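# Check aisle servers for amber fault, else dock at charger

## Task

Look along the aisle for a server whose front display glows amber instead of blue. If one does, finish standing before that server's cabinet so the server fills the very centre of the head_camera image, facing it nearly straight on and clearly, unobstructed, with the image covering its front from roughly halfway up to the display and the entire display. If no server shows amber, finish parked within the taped charging area by the wall charger, with no part of the robot touching or overhanging the tape and the robot's front or back squarely facing the wall. In either case the plastic tote has to stay upright, and the robot must not topple or finish tilted.

## Robot and tools

Robot: a Hello Robot Stretch 3 with one arm. It has a two-wheel differential base 0.33 m long and 0.34 m wide with a rounded rear, a vertical mast carrying a lift, and a telescoping arm that sticks out to the robot's RIGHT side. The base turns about the point midway between the drive wheels, 0.05 m behind its front edge; with the arm in and the wrist folded, a turn sweeps a radius of 0.28 m. The base cannot drive sideways, so to shift the gripper forward you drive the base. A passive omni wheel sits about 0.24 m behind the axle.

Frames: the base frame has its origin on the floor between the drive wheels, x forward, y left, z up, in metres. hand_pose (link pinch, where closed fingertips meet) is reported in this frame. The odometry frame is the base frame at the start; base_odometry counts wheel turns only, so slip shows as travel. Headings are radians, left positive, -3.142 to 3.142. If turned_by_wheels and turned_by_imu disagree by more than 0.15 rad, believe turned_by_imu. base_tilt is in degrees, forward and right positive, with a fixed bias up to about 4 degrees plus noise.

move: one action per call. The action is "base", "joints" or both, plus optional "speeds", "pace", "contact_limits"; or {"servos": "reboot"} by itself. "base" holds exactly one key: {"translate_m": d}, a relative drive in metres from where the base last reported itself, forward positive, range -3 to 3; or {"rotate_rad": d}, a relative turn on the spot in radians, left positive, range -6.4 to 6.4. "joints" is a single object of absolute targets keyed by joint name: lift_m 0 to 1.1 m; arm_m 0 to 0.52 m extension; wrist_yaw_rad -1.345 to 4.42 (0 along the arm, positive toward the front); wrist_pitch_rad -1.57 to 0.451 (0 level, negative tips down); wrist_roll_rad -2.911 to 2.918; gripper_m -0.089 to 0.179 (larger is wider); head_pan_rad -3.953 to 1.73 (0 forward, positive left, -1.57 looks along the arm); head_tilt_rad -1.53 to 0.419 (0 level, negative down). "pace" is "default" or "max"; "speeds" sets per-motion top speeds by the same keys (plus translate_m, rotate_rad), not above max. Default/max: translate 0.12/0.30 m/s, rotate 0.76/1.90 rad/s, lift 0.11/0.15 m/s, arm 0.14/0.40 m/s. The base is capped at 0.10 m/s and 0.63 rad/s unless lift_m < 0.30, arm_m < 0.03 and wrist_yaw_rad > 2.54. "contact_limits" gives a motor_effort percentage (1 to 100) at which a motion halts, only next to that motion's own command: arm_m a number; lift_m as {"down": v, "up": v}; translate_m and rotate_rad a number (the base has no contact stop unless you give one). "cameras" lists head_camera, nav_camera, wrist_camera or "all" (omitted means all, [] none). "blocking" true (default) waits until everything rests; false returns in about 0.5 s while motion continues. Motions stop after at most 14 s (time_out). An unknown key makes a call invalid; an out-of-range value gets it refused, and then later move, wait and finished_scene calls in that reply are skipped, as they are after an uncommanded stop.

wait: seconds 0 to 10, plus cameras; returns early once moves finish. stop: brakes all running motions; they report "stopped". zoom_image: camera plus region [x0, y0, x1, y1] in pixels of that camera's latest image, at most 504 by 504. read_manual: licence texts only. finished_scene: takes the current scene number; irreversible, so the goal must already hold.

Results: joint_positions; base_status and joint_status per motion ("done", "moving", "off_target" meaning resting away from target and maybe still pushing, "contact_stop", "time_out", "torque_fault"); on_its_own for uncommanded behaviour ("held at" is a target); motor_effort in percent, bracket = peak of last action; lidar_m: 12 distances in metres, 30-degree sectors, first straight ahead, counter-clockwise (4th left, 7th behind, 10th right), seen at 0.17 m height, "-" for nothing or closer than 0.15 m; wrist_depth_mm and head_depth_mm as 7x7 grids of median depth in mm, top left first. The "pictures" line orders the images. head_camera images are rotated: turn a quarter clockwise to view upright; nav_camera a quarter counterclockwise.

Cautions: before folding the wrist (yaw to 3.0) or unfolding it, set lift_m 0.32 to 0.95, pitch -0.4, roll near 0; folded, lift may go to 0.25. With yaw below -0.4 keep pitch at -0.5 or lower. Wrist and head have no contact stop and can overheat into torque_fault; fix with reboot. A contact-stopped lift or arm goes slack. Pushing on something rigid with the gripper above about 0.45 m, or driving while hooked on something, can tip the robot; if base_tilt leans, back off. Avoid bumping the tote, dropping things, slamming and hard pushes. Thinking time lets the simulation run on.

Each tool is called after ">>>" by a JSON object that holds its "name" and its "arguments", one argument or row to a line.

## Session

>>> {"name": "move", "arguments": {

}}

Scene clock: 0.00 s.
base_odometry: x=+0.000 y=+0.000 heading=+0.000
turned_by_wheels: +0.000
turned_by_imu: +0.000
base_tilt: forward=+1.1 right=-1.6
lidar_m: 0.87 1.47 1.30 0.85 0.78 0.79 0.99 2.04 1.23 1.36 2.66 0.85
head_depth_mm: 777 776 783 785 784 906 912 / 857 849 843 836 829 822 818 / 974 965 957 947 943 931 926 / 1597 1118 1106 1097 1087 1072 1058 / 1762 1329 1310 1292 1274 1264 1244 / 1646 1631 1619 1576 1561 1536 1511 / 1543 1545 1563 1581 1596 1604 1615
base_status: not commanded
joint_positions: lift_m=+0.445 arm_m=+0.001 wrist_yaw_rad=+2.826 wrist_pitch_rad=-0.448 wrist_roll_rad=+0.000 gripper_m=+0.037 head_pan_rad=+0.000 head_tilt_rad=-0.003
joint_status: not commanded
measured_speeds: all 0
motor_effort: left_wheel=-0.3 right_wheel=-0.3 lift_m=+21.6 arm_m=-3.7 wrist_yaw_rad=+0.2 wrist_pitch_rad=+3.0 wrist_roll_rad=+0.1 gripper_m=+0.1 head_pan_rad=+0.7 head_tilt_rad=+7.3
hand_pose: x=+0.0471 y=+0.0640 z=+0.4511 quat_wxyz=(+0.264, +0.705, +0.047, +0.656) (m; base frame)
wrist_depth_mm: 675 - - - - - - / 156 - - - - - - / 151 - - - - - - / 161 183 - - - - - / 175 188 151 150 150 - - / - 211 129 - 126 - - / - 219 110 - - 91 -
pictures: head_camera (sideways), nav_camera (sideways), wrist_camera
Images, in order (width x height): head_camera 896x504, nav_camera 672x504, wrist_camera 644x364.

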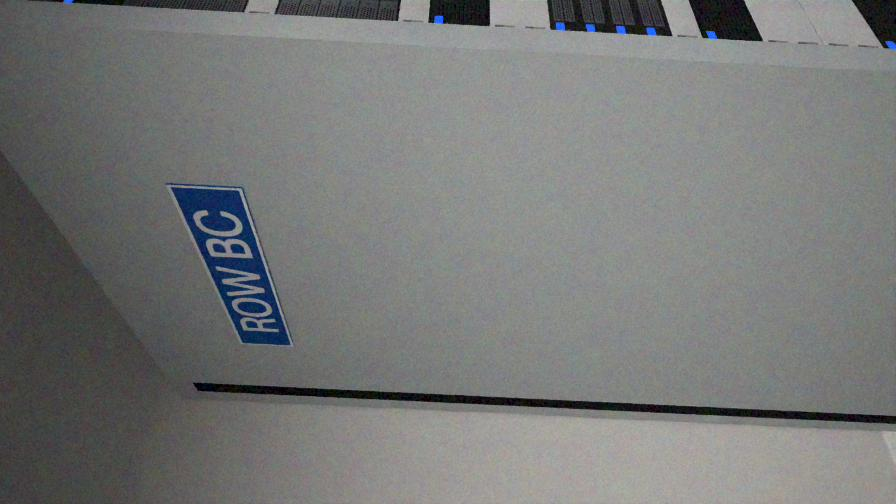

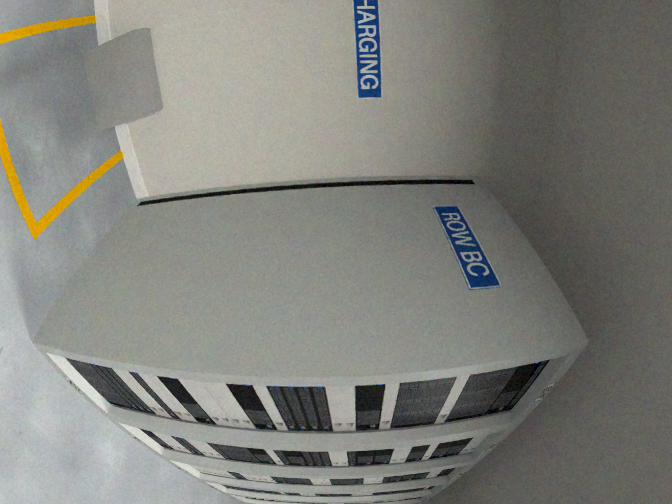

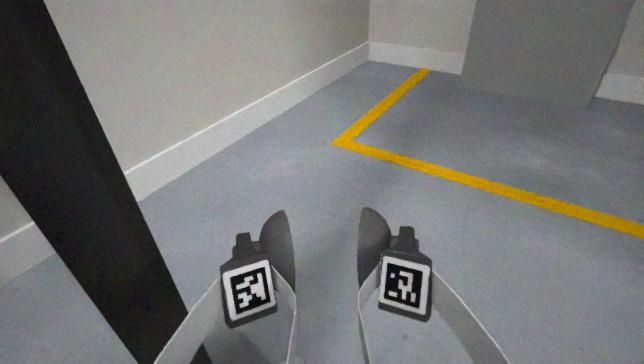

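>>> {"name": "move", "arguments": {
  "joints": {"head_pan_rad": -1.0, "head_tilt_rad": -0.15},
  "pace": "max"
}}

>>> {"name": "move", "arguments": {
  "joints": {"head_pan_rad": 1.5, "head_tilt_rad": -0.5},
  "pace": "max",
  "cameras": ["nav_camera"]
}}

>>> {"name": "move", "arguments": {
  "joints": {"head_pan_rad": -2.5, "head_tilt_rad": -0.5},
  "pace": "max",
  "cameras": ["nav_camera"]
}}

Scene clock: 6.27 s.
move: done
base_odometry: x=+0.000 y=+0.000 heading=+0.000
turned_by_wheels: +0.000
turned_by_imu: +0.001
base_tilt: forward=+0.9 right=-1.7
lidar_m: 0.87 1.47 1.30 0.85 0.78 0.79 0.99 2.04 1.23 1.35 2.65 0.85
head_depth_mm: 2368 2462 2417 2386 2365 2195 1749 / 2395 3548 3136 3179 3075 2393 1741 / 2299 3870 3921 - 3716 2375 1742 / 2300 3847 3889 - 3676 2354 1721 / 2478 3752 3810 - 3651 2328 1699 / 2497 3719 3554 3781 3336 2299 1694 / 2391 2082 2155 2208 2287 2065 1682
base_status: not commanded
joint_positions: lift_m=+0.445 arm_m=+0.001 wrist_yaw_rad=+2.826 wrist_pitch_rad=-0.448 wrist_roll_rad=+0.000 gripper_m=+0.037 head_pan_rad=-1.023 head_tilt_rad=-0.146
joint_status: all done
measured_speeds: all 0
motor_effort: left_wheel=+0.0(1.4) right_wheel=-0.4(0.7) lift_m=+26.9(27.3) arm_m=-7.7(8.5) wrist_yaw_rad=+0.2(0.6) wrist_pitch_rad=+2.8(3.3) wrist_roll_rad=+0.3(0.3) gripper_m=+0.3(0.5) head_pan_rad=+0.9(4.7) head_tilt_rad=-1.6(6.0)
hand_pose: x=+0.0471 y=+0.0640 z=+0.4511 quat_wxyz=(+0.264, +0.705, +0.047, +0.656) (m; base frame)
wrist_depth_mm: 693 - - - - - - / 156 - - - - - - / 150 - - - - - - / 162 184 - - - - - / 175 188 151 150 150 - - / - 211 129 - 126 - - / - 220 110 - - 91 -
pictures: head_camera (sideways), nav_camera (sideways), wrist_camera
Images, in order (width x height): head_camera 896x504, nav_camera 672x504, wrist_camera 644x364.

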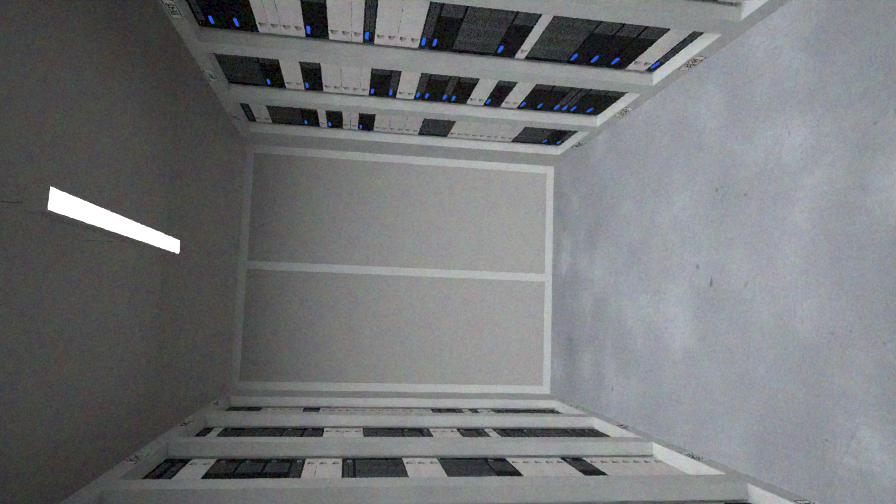

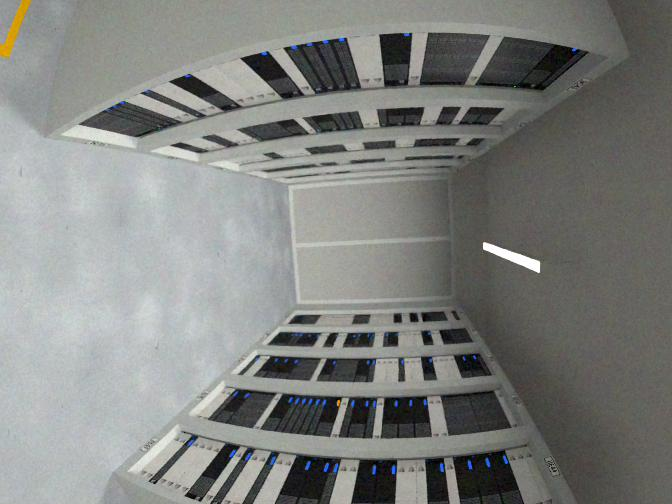

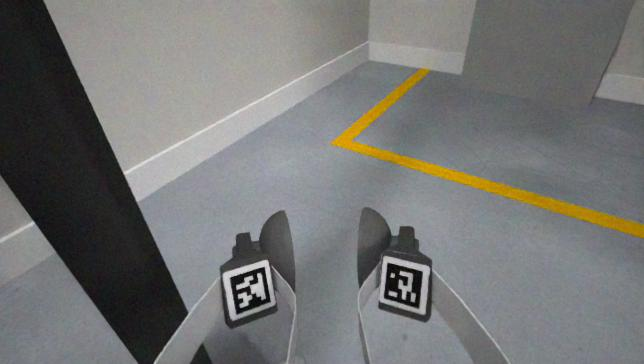

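Scene clock: 8.63 s.
move: done
base_odometry: x=+0.000 y=+0.000 heading=+0.000
turned_by_wheels: +0.000
turned_by_imu: +0.001
base_tilt: forward=+1.0 right=-1.7
lidar_m: 0.87 1.47 1.29 0.85 0.78 0.79 0.99 2.04 1.23 1.35 2.64 0.85
head_depth_mm: 1084 1244 1442 1729 1905 1557 1269 / 984 1107 1263 1483 1760 1538 1271 / 898 997 1121 1283 1518 1534 1261 / 822 908 1011 1142 1310 1457 1262 / 761 834 922 1029 1163 1333 1250 / 707 769 846 934 1040 1185 1244 / 663 716 779 854 947 1060 1186
base_status: not commanded
joint_positions: lift_m=+0.445 arm_m=+0.001 wrist_yaw_rad=+2.826 wrist_pitch_rad=-0.448 wrist_roll_rad=+0.000 gripper_m=+0.037 head_pan_rad=+1.512 head_tilt_rad=-0.506
joint_status: all done
measured_speeds: translate_m=+0.000 rotate_rad=+0.000 lift_m=+0.000 arm_m=+0.000 wrist_yaw_rad=+0.000 wrist_pitch_rad=+0.000 wrist_roll_rad=+0.000 head_pan_rad=-0.024 head_tilt_rad=+0.000
motor_effort: left_wheel=+0.2(1.3) right_wheel=-0.5(0.8) lift_m=+30.9(31.1) arm_m=-10.7(11.1) wrist_yaw_rad=+0.1(0.7) wrist_pitch_rad=+2.5(3.0) wrist_roll_rad=+0.2(0.5) gripper_m=+0.3(0.6) head_pan_rad=-2.6(6.0) head_tilt_rad=+4.3(5.0)
hand_pose: x=+0.0471 y=+0.0640 z=+0.4511 quat_wxyz=(+0.264, +0.705, +0.047, +0.656) (m; base frame)
wrist_depth_mm: 677 - - - - - - / 156 - - - - - - / 150 - - - - - - / 161 182 - - - - - / 176 187 151 149 150 - - / - 211 129 - 126 - - / - 220 110 - - 92 -
pictures: nav_camera (sideways)
Images, in order (width x height): nav_camera 672x504.

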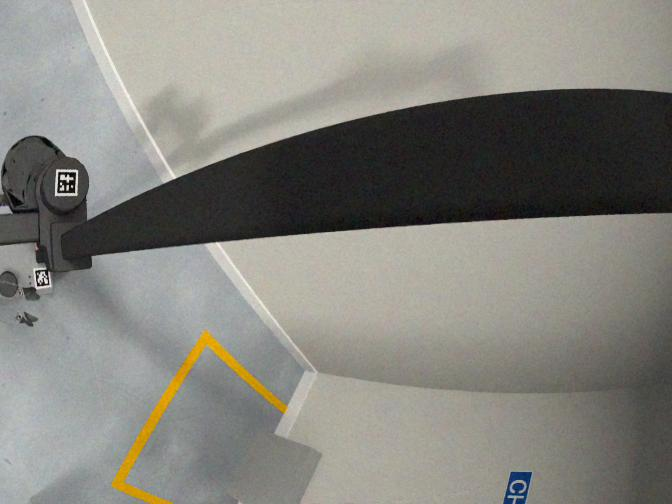

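Scene clock: 11.67 s.
move: done
base_odometry: x=+0.000 y=+0.000 heading=+0.000
turned_by_wheels: +0.000
turned_by_imu: +0.001
base_tilt: forward=+1.0 right=-1.7
lidar_m: 0.87 1.47 1.30 0.85 0.78 0.79 0.99 2.05 1.23 1.35 2.66 0.85
head_depth_mm: 1799 1969 2125 2134 1925 1554 1282 / 1779 1971 2176 2382 1973 1554 1269 / 1801 1980 2199 2378 1968 1551 1261 / 1799 1963 2184 2400 1962 1536 1261 / 1793 1954 2169 2395 1939 1523 1256 / 1793 1975 2178 2373 1931 1508 1244 / 1787 1905 2036 2083 1874 1511 1246
base_status: not commanded
joint_positions: lift_m=+0.445 arm_m=+0.001 wrist_yaw_rad=+2.826 wrist_pitch_rad=-0.448 wrist_roll_rad=+0.000 gripper_m=+0.037 head_pan_rad=-2.512 head_tilt_rad=-0.500
joint_status: all done
measured_speeds: translate_m=+0.000 rotate_rad=+0.000 lift_m=+0.000 arm_m=+0.000 wrist_yaw_rad=+0.000 wrist_pitch_rad=+0.000 wrist_roll_rad=+0.000 head_pan_rad=+0.024 head_tilt_rad=+0.000
motor_effort: left_wheel=+0.6(2.1) right_wheel=-0.3(0.9) lift_m=+35.5(35.5) arm_m=-14.3(14.5) wrist_yaw_rad=+0.5(0.7) wrist_pitch_rad=+2.9(3.1) wrist_roll_rad=+0.3(0.3) gripper_m=+0.0(0.9) head_pan_rad=+2.9(4.2) head_tilt_rad=+4.4(5.8)
hand_pose: x=+0.0471 y=+0.0640 z=+0.4511 quat_wxyz=(+0.264, +0.705, +0.047, +0.656) (m; base frame)
wrist_depth_mm: 689 - - - - - - / 156 - - - - - - / 151 - - - - - - / 161 184 - - - - - / 175 187 151 150 150 - - / - 211 129 - 126 - - / - 220 110 - - 91 -
pictures: nav_camera (sideways)
Images, in order (width x height): nav_camera 672x504.

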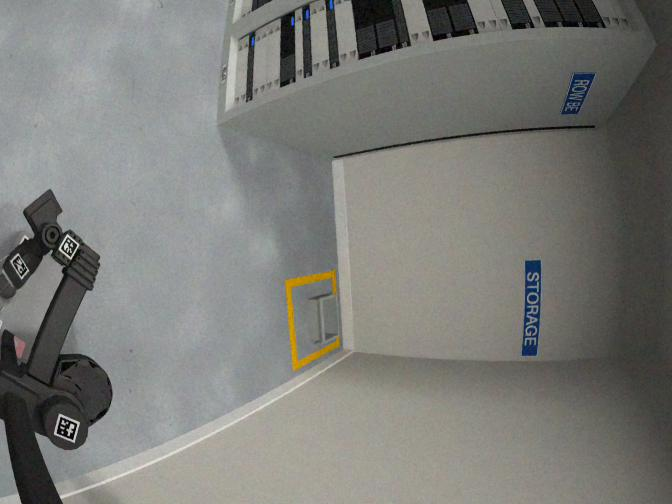

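>>> {"name": "move", "arguments": {
  "base": {"rotate_rad": -0.94},
  "joints": {"head_pan_rad": 0, "head_tilt_rad": -0.1, "lift_m": 0.28},
  "pace": "max",
  "cameras": ["head_camera","nav_camera"]
}}

>>> {"name": "move", "arguments": {
  "base": {"translate_m": 1.3},
  "joints": {"head_pan_rad": -1.57, "head_tilt_rad": -0.0},
  "pace": "max",
  "cameras": ["head_camera","nav_camera"]
}}

Scene clock: 48.47 s.
move: done
base_odometry: x=+0.000 y=+0.000 heading=-0.940
turned_by_wheels: -0.940
turned_by_imu: -0.955
base_tilt: forward=+1.3 right=-1.5
lidar_m: 2.36 0.85 0.95 1.47 1.14 0.82 0.78 0.81 1.08 2.15 1.22 1.48
head_depth_mm: 2105 3465 2949 2998 2876 2503 1876 / 2116 3594 3856 3886 3791 2617 1851 / 2056 3352 3881 3926 - 2616 1819 / 2177 3698 3871 3922 - 2551 1826 / 2197 3809 3890 3938 3803 2534 1820 / 2244 2294 2357 2459 2479 2381 1800 / 1509 1528 1563 1618 1656 1715 1632
base_status: done
joint_positions: lift_m=+0.280 arm_m=+0.001 wrist_yaw_rad=+2.826 wrist_pitch_rad=-0.450 wrist_roll_rad=+0.000 gripper_m=+0.037 head_pan_rad=+0.012 head_tilt_rad=-0.096
joint_status: all done
measured_speeds: translate_m=+0.000 rotate_rad=+0.000 lift_m=+0.000 arm_m=+0.000 wrist_yaw_rad=+0.000 wrist_pitch_rad=+0.000 wrist_roll_rad=+0.000 head_pan_rad=-0.024 head_tilt_rad=+0.000
motor_effort: left_wheel=+8.8(17.7) right_wheel=-7.9(16.9) lift_m=+21.8(33.6) arm_m=-15.5(17.1) wrist_yaw_rad=+0.2(0.7) wrist_pitch_rad=+3.2(3.5) wrist_roll_rad=+0.0(0.4) gripper_m=+0.4(0.6) head_pan_rad=-2.9(5.0) head_tilt_rad=-0.8(7.5)
hand_pose: x=+0.0471 y=+0.0638 z=+0.2856 quat_wxyz=(+0.264, +0.705, +0.048, +0.656) (m; base frame)
wrist_depth_mm: - - - - - - 823 / 159 - - - - 866 905 / 150 - - - - - - / 162 176 - - - - - / 176 188 152 151 151 - - / - 212 129 148 126 - - / 258 231 249 254 - 91 -
pictures: head_camera (sideways), nav_camera (sideways)
Images, in order (width x height): head_camera 896x504, nav_camera 672x504.

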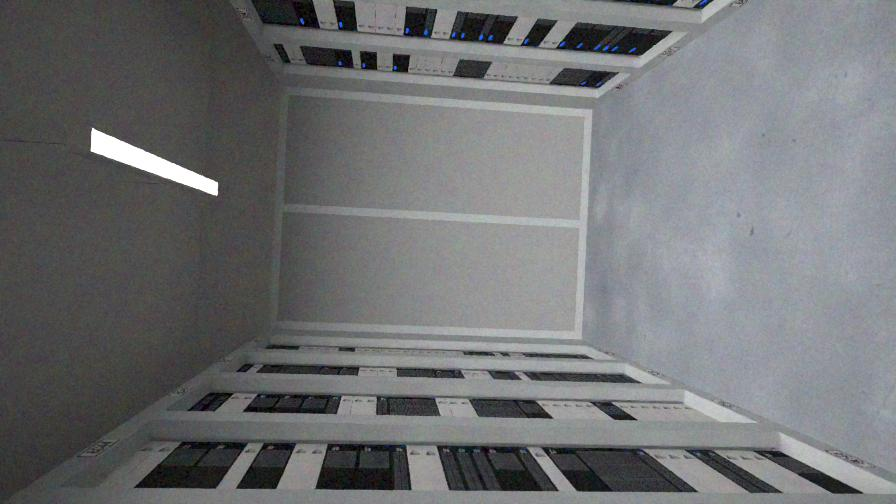

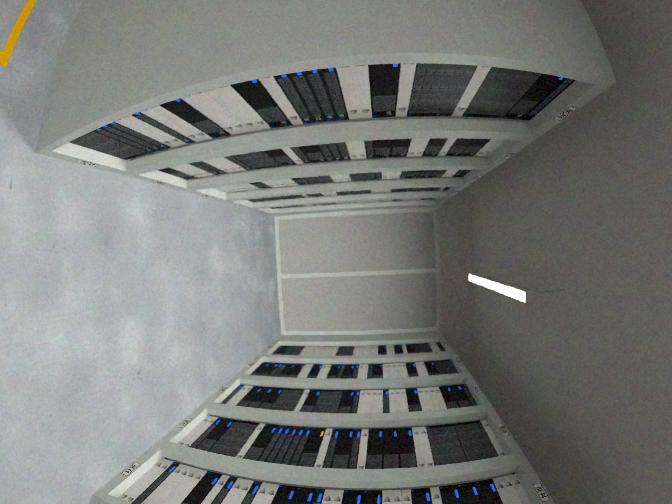

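Scene clock: 54.17 s.
move: done
base_odometry: x=+0.767 y=-1.049 heading=-0.939
turned_by_wheels: +0.000
turned_by_imu: +0.008
base_tilt: forward=+0.9 right=-1.6
lidar_m: 2.40 0.75 0.60 0.52 0.59 0.77 2.09 2.15 1.08 0.98 1.07 1.44
head_depth_mm: 1000 1000 1003 1010 1011 1012 1012 / 982 1000 999 1004 1010 1010 1009 / 949 1000 997 999 1006 1010 1007 / 934 934 941 943 944 945 948 / 987 995 996 998 999 1006 1003 / 990 993 995 992 1003 1000 1003 / 988 992 990 997 996 1003 1005
base_status: done
joint_positions: lift_m=+0.280 arm_m=+0.001 wrist_yaw_rad=+2.826 wrist_pitch_rad=-0.450 wrist_roll_rad=+0.000 gripper_m=+0.037 head_pan_rad=-1.570 head_tilt_rad=+0.000
joint_status: all done
measured_speeds: all 0
motor_effort: left_wheel=+6.3(16.6) right_wheel=+0.6(9.8) lift_m=+37.4(37.4) arm_m=-14.3(16.7) wrist_yaw_rad=+0.1(0.9) wrist_pitch_rad=+3.3(3.5) wrist_roll_rad=+0.3(0.4) gripper_m=+0.0(0.7) head_pan_rad=+2.4(6.4) head_tilt_rad=+7.2(9.2)
hand_pose: x=+0.0471 y=+0.0638 z=+0.2856 quat_wxyz=(+0.264, +0.705, +0.048, +0.656) (m; base frame)
wrist_depth_mm: 497 505 580 639 701 728 864 / 159 554 609 671 782 758 914 / 151 606 641 704 770 - - / 161 182 674 - - - - / 175 189 151 151 150 - - / - 211 129 148 126 - - / 259 230 250 254 - 91 -
pictures: head_camera (sideways), nav_camera (sideways)
Images, in order (width x height): head_camera 896x504, nav_camera 672x504.

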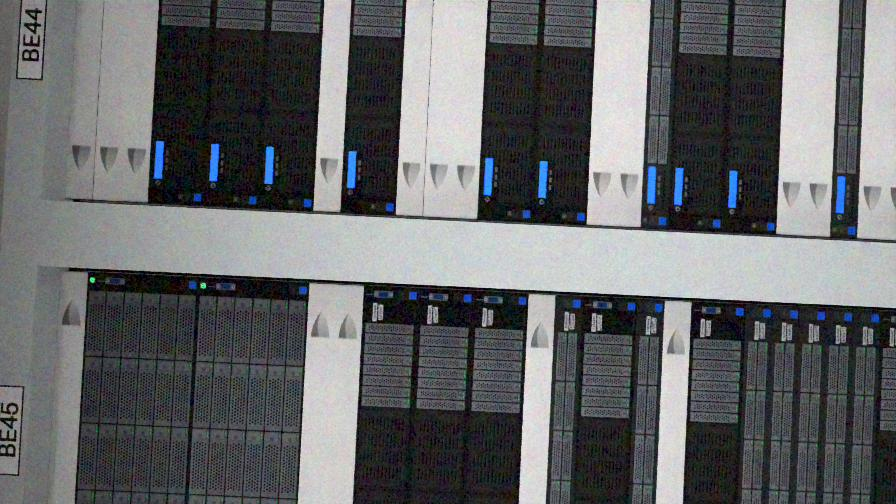

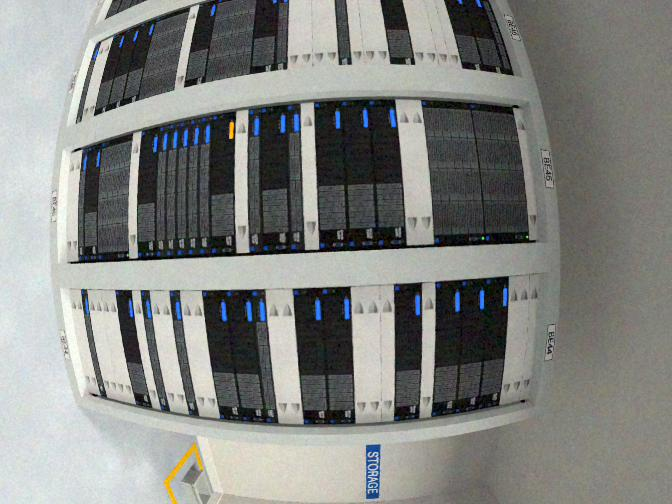

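>>> {"name": "move", "arguments": {
  "base": {"translate_m": 0.26},
  "joints": {"head_tilt_rad": -0.35},
  "pace": "max",
  "cameras": ["head_camera","nav_camera"]
}}

Scene clock: 66.57 s.
move: done
base_odometry: x=+0.921 y=-1.259 heading=-0.939
turned_by_wheels: +0.000
turned_by_imu: +0.003
base_tilt: forward=+0.8 right=-1.5
lidar_m: 2.19 0.84 0.60 0.58 0.60 0.81 2.34 2.41 1.02 1.00 1.02 1.35
head_depth_mm: 805 866 955 1056 1151 1258 1340 / 853 895 950 1004 1090 1212 1328 / 856 912 983 1059 1148 1247 1321 / 856 909 983 1059 1148 1259 1325 / 856 913 980 1058 1151 1265 1327 / 856 913 991 1053 1136 1241 1313 / 814 868 921 1007 1111 1234 1313
base_status: done
joint_positions: lift_m=+0.280 arm_m=+0.001 wrist_yaw_rad=+2.826 wrist_pitch_rad=-0.450 wrist_roll_rad=+0.000 gripper_m=+0.037 head_pan_rad=-1.570 head_tilt_rad=-0.350
joint_status: all done
measured_speeds: all 0
motor_effort: left_wheel=+3.3(15.1) right_wheel=-0.2(10.5) lift_m=+30.7(37.6) arm_m=-13.3(13.9) wrist_yaw_rad=+0.4(0.8) wrist_pitch_rad=+3.2(3.6) wrist_roll_rad=+0.0(0.4) gripper_m=+0.0(0.7) head_pan_rad=+2.3(3.5) head_tilt_rad=-1.8(5.0)
hand_pose: x=+0.0471 y=+0.0638 z=+0.2856 quat_wxyz=(+0.264, +0.705, +0.048, +0.656) (m; base frame)
wrist_depth_mm: 504 524 592 622 682 789 825 / 159 579 627 674 759 881 902 / 151 620 664 722 759 - - / 161 620 664 - - - - / 175 188 151 150 149 - - / - 211 129 149 126 - - / 258 232 248 255 - 91 -
pictures: head_camera (sideways), nav_camera (sideways)
Images, in order (width x height): head_camera 896x504, nav_camera 672x504.

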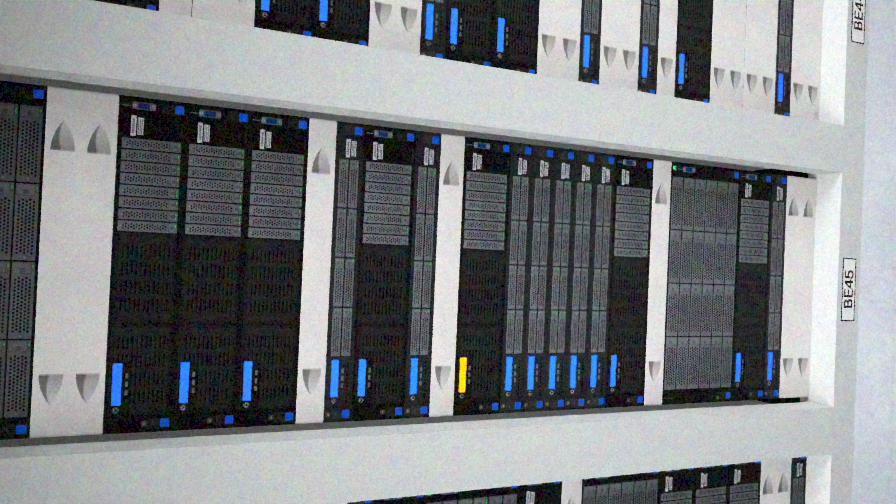

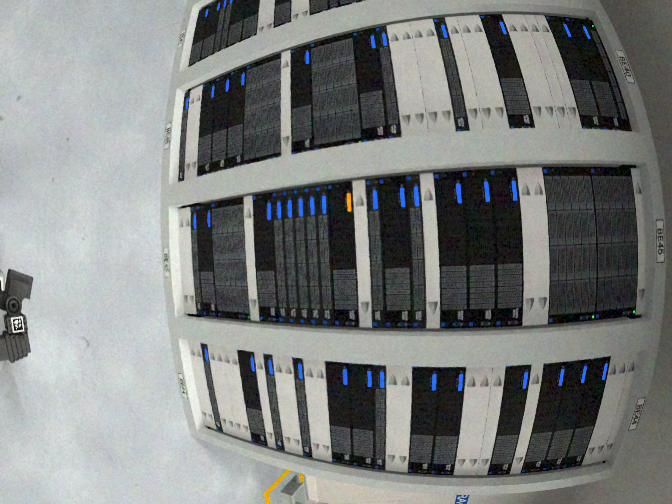

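>>> {"name": "move", "arguments": {
  "base": {"translate_m": 0.04},
  "joints": {"head_tilt_rad": -0.4},
  "pace": "max",
  "cameras": ["head_camera"]
}}

Scene clock: 71.57 s.
move: done
base_odometry: x=+0.944 y=-1.291 heading=-0.939
turned_by_wheels: +0.000
turned_by_imu: +0.001
base_tilt: forward=+1.0 right=-1.4
lidar_m: 2.19 0.85 0.58 0.58 0.60 0.81 2.38 2.46 1.02 1.01 1.01 1.44
head_depth_mm: 811 868 928 1048 1190 1317 1370 / 844 910 977 1054 1139 1257 1337 / 848 910 988 1075 1181 1320 1355 / 850 919 989 1085 1184 1324 1349 / 849 913 990 1084 1191 1321 1338 / 840 905 967 1063 1157 1290 1330 / 802 873 956 1057 1176 1329 1310
base_status: done
joint_positions: lift_m=+0.280 arm_m=+0.001 wrist_yaw_rad=+2.826 wrist_pitch_rad=-0.450 wrist_roll_rad=+0.000 gripper_m=+0.037 head_pan_rad=-1.570 head_tilt_rad=-0.401
joint_status: all done
measured_speeds: all 0
motor_effort: left_wheel=+5.1(14.5) right_wheel=-0.6(9.2) lift_m=+19.0(20.4) arm_m=-12.0(12.4) wrist_yaw_rad=+0.3(0.5) wrist_pitch_rad=+3.3(3.4) wrist_roll_rad=+0.1(0.3) gripper_m=+0.0(0.6) head_pan_rad=+2.6(3.0) head_tilt_rad=-1.4(2.8)
hand_pose: x=+0.0471 y=+0.0638 z=+0.2856 quat_wxyz=(+0.264, +0.705, +0.048, +0.656) (m; base frame)
wrist_depth_mm: 500 530 579 614 685 759 901 / 158 571 626 672 785 832 - / 151 627 682 707 - - - / 161 617 675 - - - - / 175 187 152 150 150 - - / - 212 129 147 125 - - / 260 231 248 251 - 91 -
pictures: head_camera (sideways)
Images, in order (width x height): head_camera 896x504.

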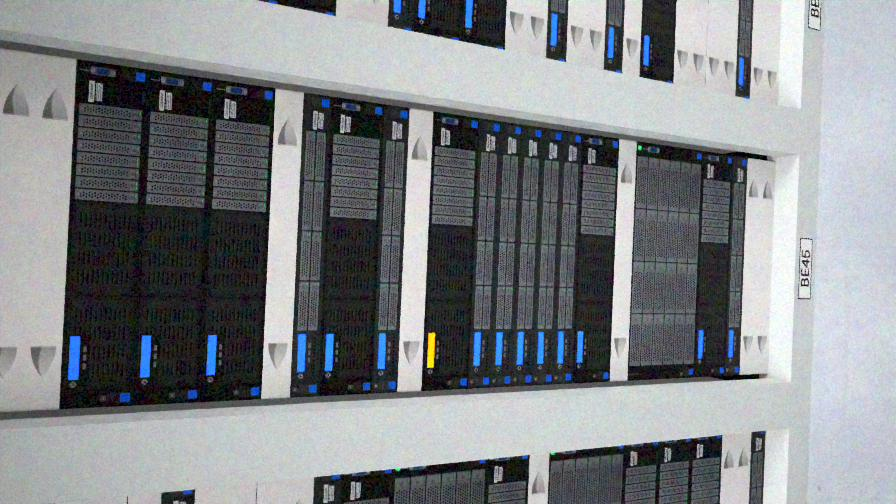

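>>> {"name": "finished_scene", "arguments": {
  "scene": 1
}}

The scene is finished: the task was done.


## Next scene

The same job, from a new start.

>>> {"name": "move", "arguments": {
  "joints": {"head_tilt_rad": -0.15},
  "pace": "max",
  "cameras": ["nav_camera","head_camera"]
}}

Scene clock: 0.60 s.
move: done
base_odometry: x=+0.000 y=+0.000 heading=+0.000
turned_by_wheels: +0.000
turned_by_imu: +0.000
base_tilt: forward=+1.2 right=-1.7
lidar_m: 1.10 1.26 2.15 1.16 1.38 1.66 0.80 0.64 0.63 0.69 1.05 1.84
head_depth_mm: 1671 1712 1734 1767 1812 1840 1705 / 1774 1670 1775 1860 1907 1976 1692 / 1396 1396 1487 1557 1640 1737 1679 / 1164 1213 1264 1325 1385 1467 1511 / 1028 1066 1107 1149 1197 1256 1304 / 964 994 1027 1064 1092 1131 1178 / 1145 1186 1222 1268 1306 1351 1398
base_status: not commanded
joint_positions: lift_m=+0.326 arm_m=+0.001 wrist_yaw_rad=+2.974 wrist_pitch_rad=-0.615 wrist_roll_rad=+0.000 gripper_m=+0.037 head_pan_rad=+0.000 head_tilt_rad=-0.146
joint_status: all done
measured_speeds: all 0
motor_effort: left_wheel=+0.0(1.0) right_wheel=-1.1(1.2) lift_m=+16.0(16.2) arm_m=-4.1(4.9) wrist_yaw_rad=+0.4(0.5) wrist_pitch_rad=+2.3(2.8) wrist_roll_rad=+0.3(0.3) gripper_m=+0.1(0.5) head_pan_rad=+0.2(1.1) head_tilt_rad=-0.4(2.1)
hand_pose: x=+0.0113 y=+0.0470 z=+0.2974 quat_wxyz=(+0.270, +0.689, +0.157, +0.654) (m; base frame)
wrist_depth_mm: 148 150 - - - - - / 869 163 899 852 866 823 816 / 756 186 706 707 707 705 688 / 637 594 607 621 615 608 583 / 557 544 159 327 519 522 525 / 488 305 127 291 129 458 463 / 276 279 259 263 412 417 416
pictures: head_camera (sideways), nav_camera (sideways)
Images, in order (width x height): head_camera 896x504, nav_camera 672x504.

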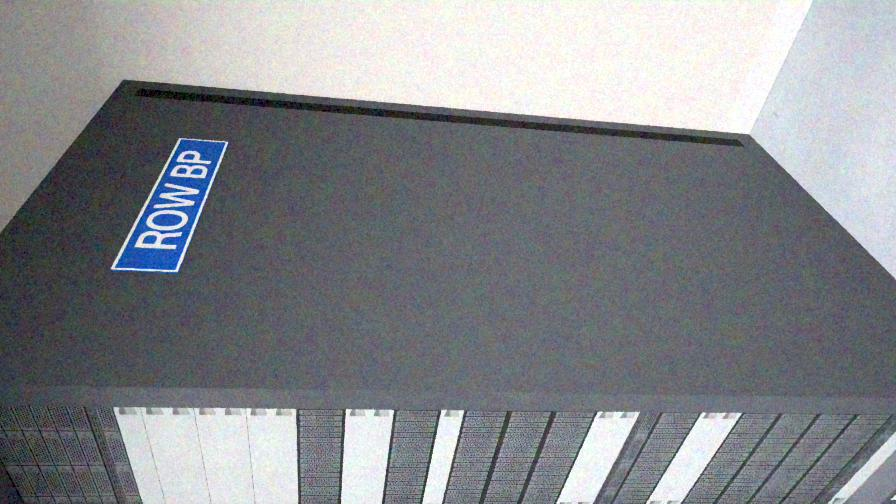

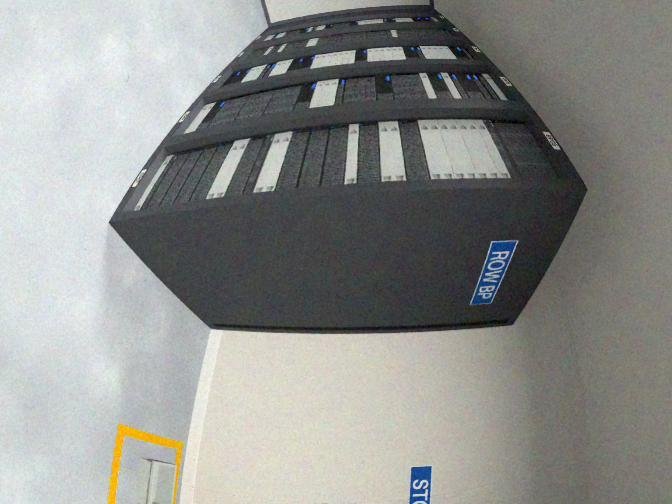

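>>> {"name": "move", "arguments": {
  "joints": {"head_pan_rad": 0.85, "head_tilt_rad": -0.15},
  "pace": "max",
  "cameras": ["nav_camera","head_camera"]
}}

Scene clock: 4.20 s.
move: done
base_odometry: x=+0.000 y=+0.000 heading=+0.000
turned_by_wheels: +0.000
turned_by_imu: +0.001
base_tilt: forward=+1.0 right=-1.6
lidar_m: 1.10 1.26 2.15 1.16 1.39 1.66 0.80 0.64 0.63 0.69 1.05 1.84
head_depth_mm: 2302 1842 1880 1889 1852 1807 1586 / 2339 3146 2753 2558 2592 2150 1682 / 2357 3788 3830 - 3266 2284 1670 / 2282 3723 3781 - 3492 2240 1669 / 2436 3748 3768 - 3434 2216 1646 / 2468 3732 3764 - 3411 2212 1642 / 2498 2415 2461 2533 2637 2189 1631
base_status: not commanded
joint_positions: lift_m=+0.326 arm_m=+0.001 wrist_yaw_rad=+2.974 wrist_pitch_rad=-0.615 wrist_roll_rad=+0.000 gripper_m=+0.037 head_pan_rad=+0.870 head_tilt_rad=-0.150
joint_status: all done
measured_speeds: all 0
motor_effort: left_wheel=+0.2(0.8) right_wheel=-0.9(1.3) lift_m=+18.2(18.3) arm_m=-8.9(8.9) wrist_yaw_rad=+0.1(0.9) wrist_pitch_rad=+2.2(2.7) wrist_roll_rad=+0.2(0.3) gripper_m=-0.3(0.6) head_pan_rad=+0.4(5.8) head_tilt_rad=-1.7(2.9)
hand_pose: x=+0.0113 y=+0.0470 z=+0.2974 quat_wxyz=(+0.270, +0.689, +0.157, +0.654) (m; base frame)
wrist_depth_mm: 148 150 - - - - - / 892 164 894 865 842 830 825 / 747 186 710 715 709 715 703 / 636 596 594 616 603 600 590 / 559 548 158 327 513 519 523 / 483 303 127 290 128 464 459 / 274 280 260 268 416 416 416
pictures: head_camera (sideways), nav_camera (sideways)
Images, in order (width x height): head_camera 896x504, nav_camera 672x504.

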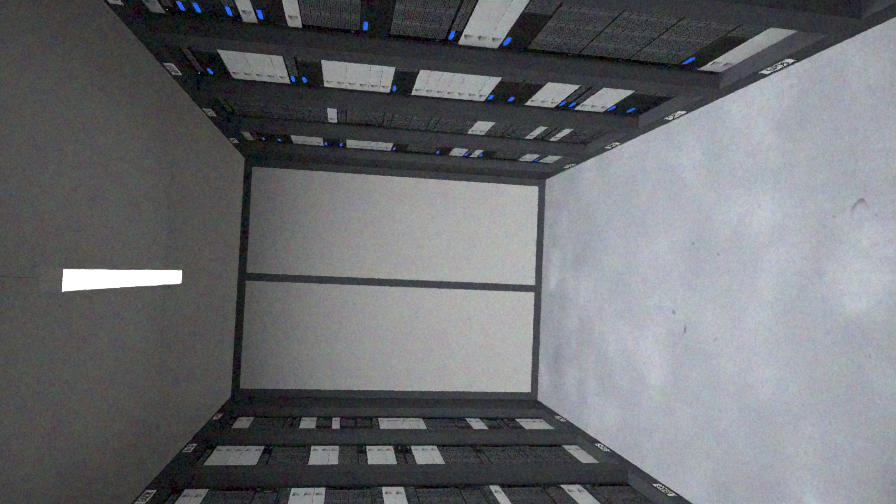

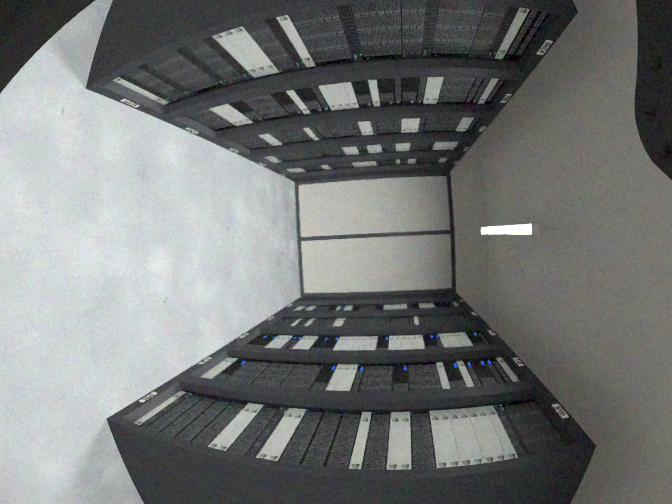

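>>> {"name": "zoom_image", "arguments": {
  "camera": "nav_camera",
  "region": [90, 0, 580, 190]
}}

>>> {"name": "zoom_image", "arguments": {
  "camera": "nav_camera",
  "region": [150, 280, 560, 480]
}}

>>> {"name": "zoom_image", "arguments": {
  "camera": "head_camera",
  "region": [130, 380, 630, 504]
}}

Scaled by 1.029 from the camera's 672x504 image, which has a finer 792x594 frame.

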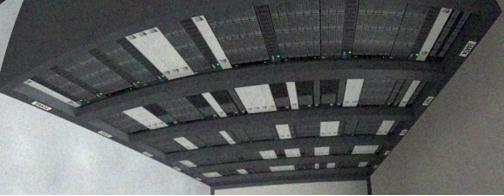

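Scaled by 1.229 from the camera's 672x504 image, which has a finer 792x594 frame.

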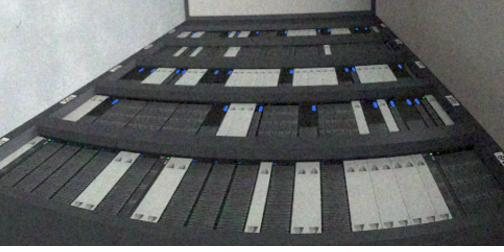

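Scaled by 1.008 from the camera's 896x504 image, which has a finer 1280x720 frame.

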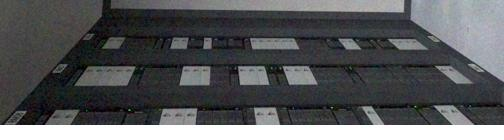

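>>> {"name": "move", "arguments": {
  "base": {"rotate_rad": 0.912},
  "joints": {"head_pan_rad": 1.3, "head_tilt_rad": -0.3, "lift_m": 0.28},
  "pace": "max",
  "cameras": []
}}

>>> {"name": "move", "arguments": {
  "base": {"translate_m": 1.5},
  "joints": {"head_pan_rad": 1.7},
  "pace": "max",
  "cameras": ["nav_camera","head_camera"]
}}

Scene clock: 29.87 s.
move: done
base_odometry: x=+0.000 y=+0.000 heading=+0.912
turned_by_wheels: +0.912
turned_by_imu: +0.929
base_tilt: forward=+1.0 right=-1.6
lidar_m: 2.70 1.16 1.18 1.77 0.90 0.66 0.63 0.66 0.90 1.84 1.19 1.10
head_depth_mm: 1326 1348 1360 1380 1393 1406 1371 / 1628 1660 1687 1705 1733 1707 1446 / 1707 1808 1945 2057 2169 1836 1435 / 1672 1771 1882 2017 2146 1812 1427 / 1617 1720 1829 1958 1987 1817 1416 / 1585 1672 1780 1893 1908 1787 1416 / 1553 1631 1733 1844 1945 1783 1401
base_status: done
joint_positions: lift_m=+0.280 arm_m=+0.001 wrist_yaw_rad=+2.974 wrist_pitch_rad=-0.617 wrist_roll_rad=+0.000 gripper_m=+0.037 head_pan_rad=+1.306 head_tilt_rad=-0.304
joint_status: all done
measured_speeds: all 0
motor_effort: left_wheel=-9.6(17.5) right_wheel=+7.9(18.7) lift_m=+15.4(18.5) arm_m=-15.6(15.8) wrist_yaw_rad=+0.2(0.7) wrist_pitch_rad=+2.4(3.0) wrist_roll_rad=+0.1(0.3) gripper_m=+0.0(0.8) head_pan_rad=-1.0(5.1) head_tilt_rad=+2.3(3.5)
hand_pose: x=+0.0113 y=+0.0468 z=+0.2509 quat_wxyz=(+0.270, +0.689, +0.158, +0.654) (m; base frame)
wrist_depth_mm: 141 150 991 984 952 937 923 / 787 163 797 790 757 747 730 / 676 185 620 650 631 622 611 / 562 522 537 546 548 531 530 / 492 281 158 271 456 461 461 / 253 252 127 243 128 418 408 / 228 230 217 226 363 371 370
pictures: none
No camera images: "cameras" was empty.

Scene clock: 36.27 s.
move: done
base_odometry: x=+0.919 y=+1.185 heading=+0.911
turned_by_wheels: +0.000
turned_by_imu: +0.009
base_tilt: forward=+0.9 right=-1.6
lidar_m: 2.58 1.20 0.88 0.79 0.88 2.21 2.13 2.22 0.79 0.71 0.79 1.09
head_depth_mm: 674 711 753 800 853 912 983 / 688 724 766 813 866 930 1005 / 648 688 739 798 868 943 1032 / 696 736 750 801 858 910 987 / 720 762 806 863 923 995 1074 / 730 775 822 877 942 1018 1103 / 739 784 837 885 - - -
base_status: done
joint_positions: lift_m=+0.280 arm_m=+0.001 wrist_yaw_rad=+2.974 wrist_pitch_rad=-0.617 wrist_roll_rad=+0.000 gripper_m=+0.037 head_pan_rad=+1.700 head_tilt_rad=-0.300
joint_status: all done
measured_speeds: all 0
motor_effort: left_wheel=-3.6(10.2) right_wheel=+10.1(16.7) lift_m=+23.8(23.9) arm_m=-15.1(16.2) wrist_yaw_rad=+0.1(1.1) wrist_pitch_rad=+2.4(3.1) wrist_roll_rad=+0.2(0.4) gripper_m=+0.0(0.7) head_pan_rad=-2.7(5.8) head_tilt_rad=+6.0(6.2)
hand_pose: x=+0.0113 y=+0.0468 z=+0.2509 quat_wxyz=(+0.270, +0.689, +0.158, +0.654) (m; base frame)
wrist_depth_mm: 143 149 845 862 887 880 893 / 778 163 775 779 777 753 732 / 673 187 646 646 631 626 611 / 566 530 538 555 541 539 524 / 493 282 159 270 462 466 461 / 255 253 127 243 128 416 404 / 228 231 216 227 365 375 373
pictures: head_camera (sideways), nav_camera (sideways)
Images, in order (width x height): head_camera 896x504, nav_camera 672x504.

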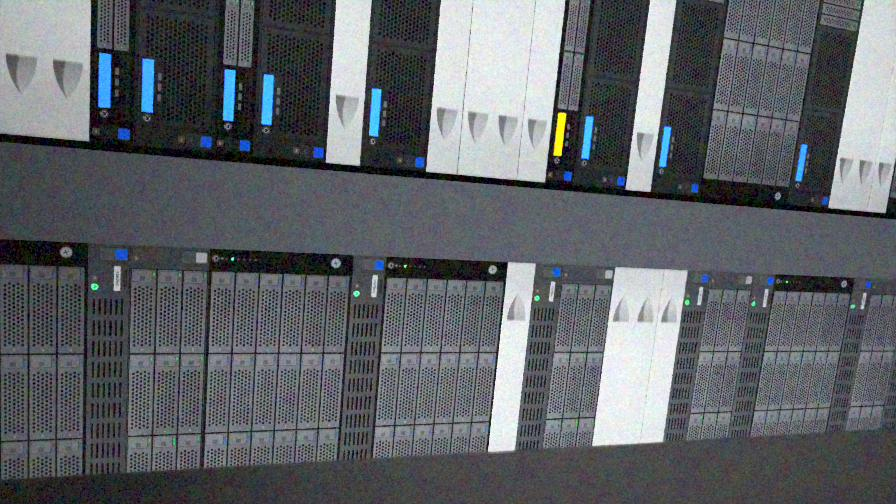

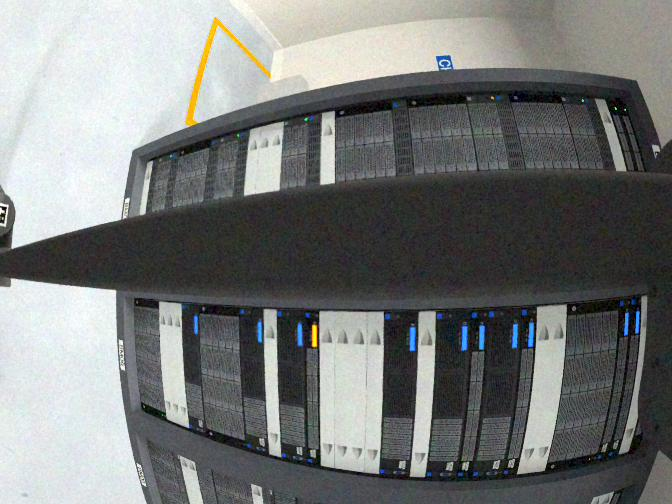

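>>> {"name": "move", "arguments": {
  "base": {"translate_m": 0.2},
  "joints": {"head_pan_rad": 1.57, "head_tilt_rad": -0.49},
  "pace": "max",
  "cameras": ["head_camera"]
}}

Scene clock: 53.77 s.
move: done
base_odometry: x=+1.042 y=+1.343 heading=+0.911
turned_by_wheels: +0.000
turned_by_imu: +0.001
base_tilt: forward=+1.0 right=-1.6
lidar_m: 2.38 1.19 0.84 0.82 0.82 1.14 2.34 1.08 0.74 0.76 0.76 1.09
head_depth_mm: 671 731 784 859 939 1128 1238 / 674 733 808 900 1011 1118 1202 / 675 735 812 900 1024 1164 1233 / 676 739 813 906 1020 1174 1243 / 678 741 818 909 1024 1177 1236 / 688 735 808 893 990 1124 1209 / 637 693 765 875 1016 1184 1237
base_status: done
joint_positions: lift_m=+0.280 arm_m=+0.001 wrist_yaw_rad=+2.974 wrist_pitch_rad=-0.617 wrist_roll_rad=+0.000 gripper_m=+0.037 head_pan_rad=+1.566 head_tilt_rad=-0.489
joint_status: all done
measured_speeds: all 0
motor_effort: left_wheel=-5.2(8.7) right_wheel=+8.3(17.9) lift_m=+29.4(29.8) arm_m=-14.4(15.3) wrist_yaw_rad=+0.0(0.7) wrist_pitch_rad=+2.4(2.9) wrist_roll_rad=+0.0(0.3) gripper_m=-0.1(0.7) head_pan_rad=+0.2(3.9) head_tilt_rad=-3.7(3.8)
hand_pose: x=+0.0113 y=+0.0468 z=+0.2509 quat_wxyz=(+0.270, +0.689, +0.158, +0.654) (m; base frame)
wrist_depth_mm: 142 150 865 874 870 878 879 / 781 163 798 788 759 745 724 / 670 186 631 633 630 619 612 / 567 529 528 544 535 529 527 / 491 283 158 271 461 475 459 / 255 253 127 242 128 417 413 / 229 232 215 226 360 373 374
pictures: head_camera (sideways)
Images, in order (width x height): head_camera 896x504.

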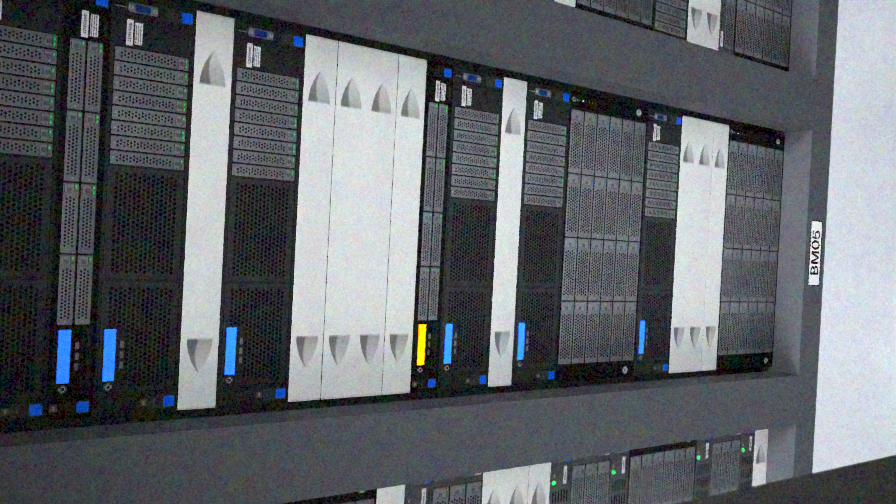

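>>> {"name": "move", "arguments": {
  "joints": {"head_tilt_rad": -0.461},
  "pace": "max",
  "cameras": ["head_camera"]
}}

Scene clock: 58.90 s.
move: done
base_odometry: x=+1.042 y=+1.343 heading=+0.911
turned_by_wheels: +0.000
turned_by_imu: +0.001
base_tilt: forward=+1.1 right=-1.7
lidar_m: 2.38 1.19 0.85 0.82 0.82 1.13 2.34 1.08 0.74 0.77 0.77 1.09
head_depth_mm: 669 728 787 847 920 1094 1221 / 672 731 800 889 994 1091 1209 / 674 735 808 893 1001 1140 1231 / 678 737 811 898 1008 1146 1233 / 680 741 814 901 1013 1155 1225 / 688 743 801 884 977 1100 1198 / 635 693 760 870 990 1168 1244
base_status: not commanded
joint_positions: lift_m=+0.280 arm_m=+0.001 wrist_yaw_rad=+2.974 wrist_pitch_rad=-0.617 wrist_roll_rad=+0.000 gripper_m=+0.037 head_pan_rad=+1.570 head_tilt_rad=-0.470
joint_status: all done
measured_speeds: all 0
motor_effort: left_wheel=-3.5(5.5) right_wheel=+8.3(8.6) lift_m=+34.2(34.2) arm_m=-13.9(14.7) wrist_yaw_rad=+0.2(0.4) wrist_pitch_rad=+2.9(2.9) wrist_roll_rad=+0.3(0.3) gripper_m=+0.2(0.4) head_pan_rad=+3.0(3.9) head_tilt_rad=+4.7(4.7)
hand_pose: x=+0.0113 y=+0.0468 z=+0.2509 quat_wxyz=(+0.270, +0.689, +0.158, +0.654) (m; base frame)
wrist_depth_mm: 142 150 839 886 903 899 875 / 777 164 798 764 758 731 746 / 667 186 624 640 630 615 614 / 571 533 543 552 537 531 526 / 491 283 158 271 461 467 454 / 255 253 127 241 128 413 408 / 228 231 215 226 360 374 368
pictures: head_camera (sideways)
Images, in order (width x height): head_camera 896x504.

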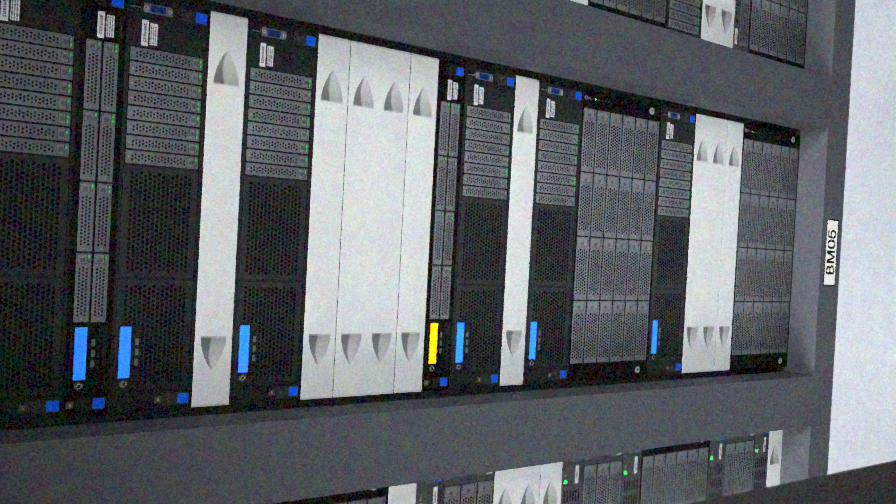

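>>> {"name": "finished_scene", "arguments": {
  "scene": 2
}}

The scene is finished: the task was done.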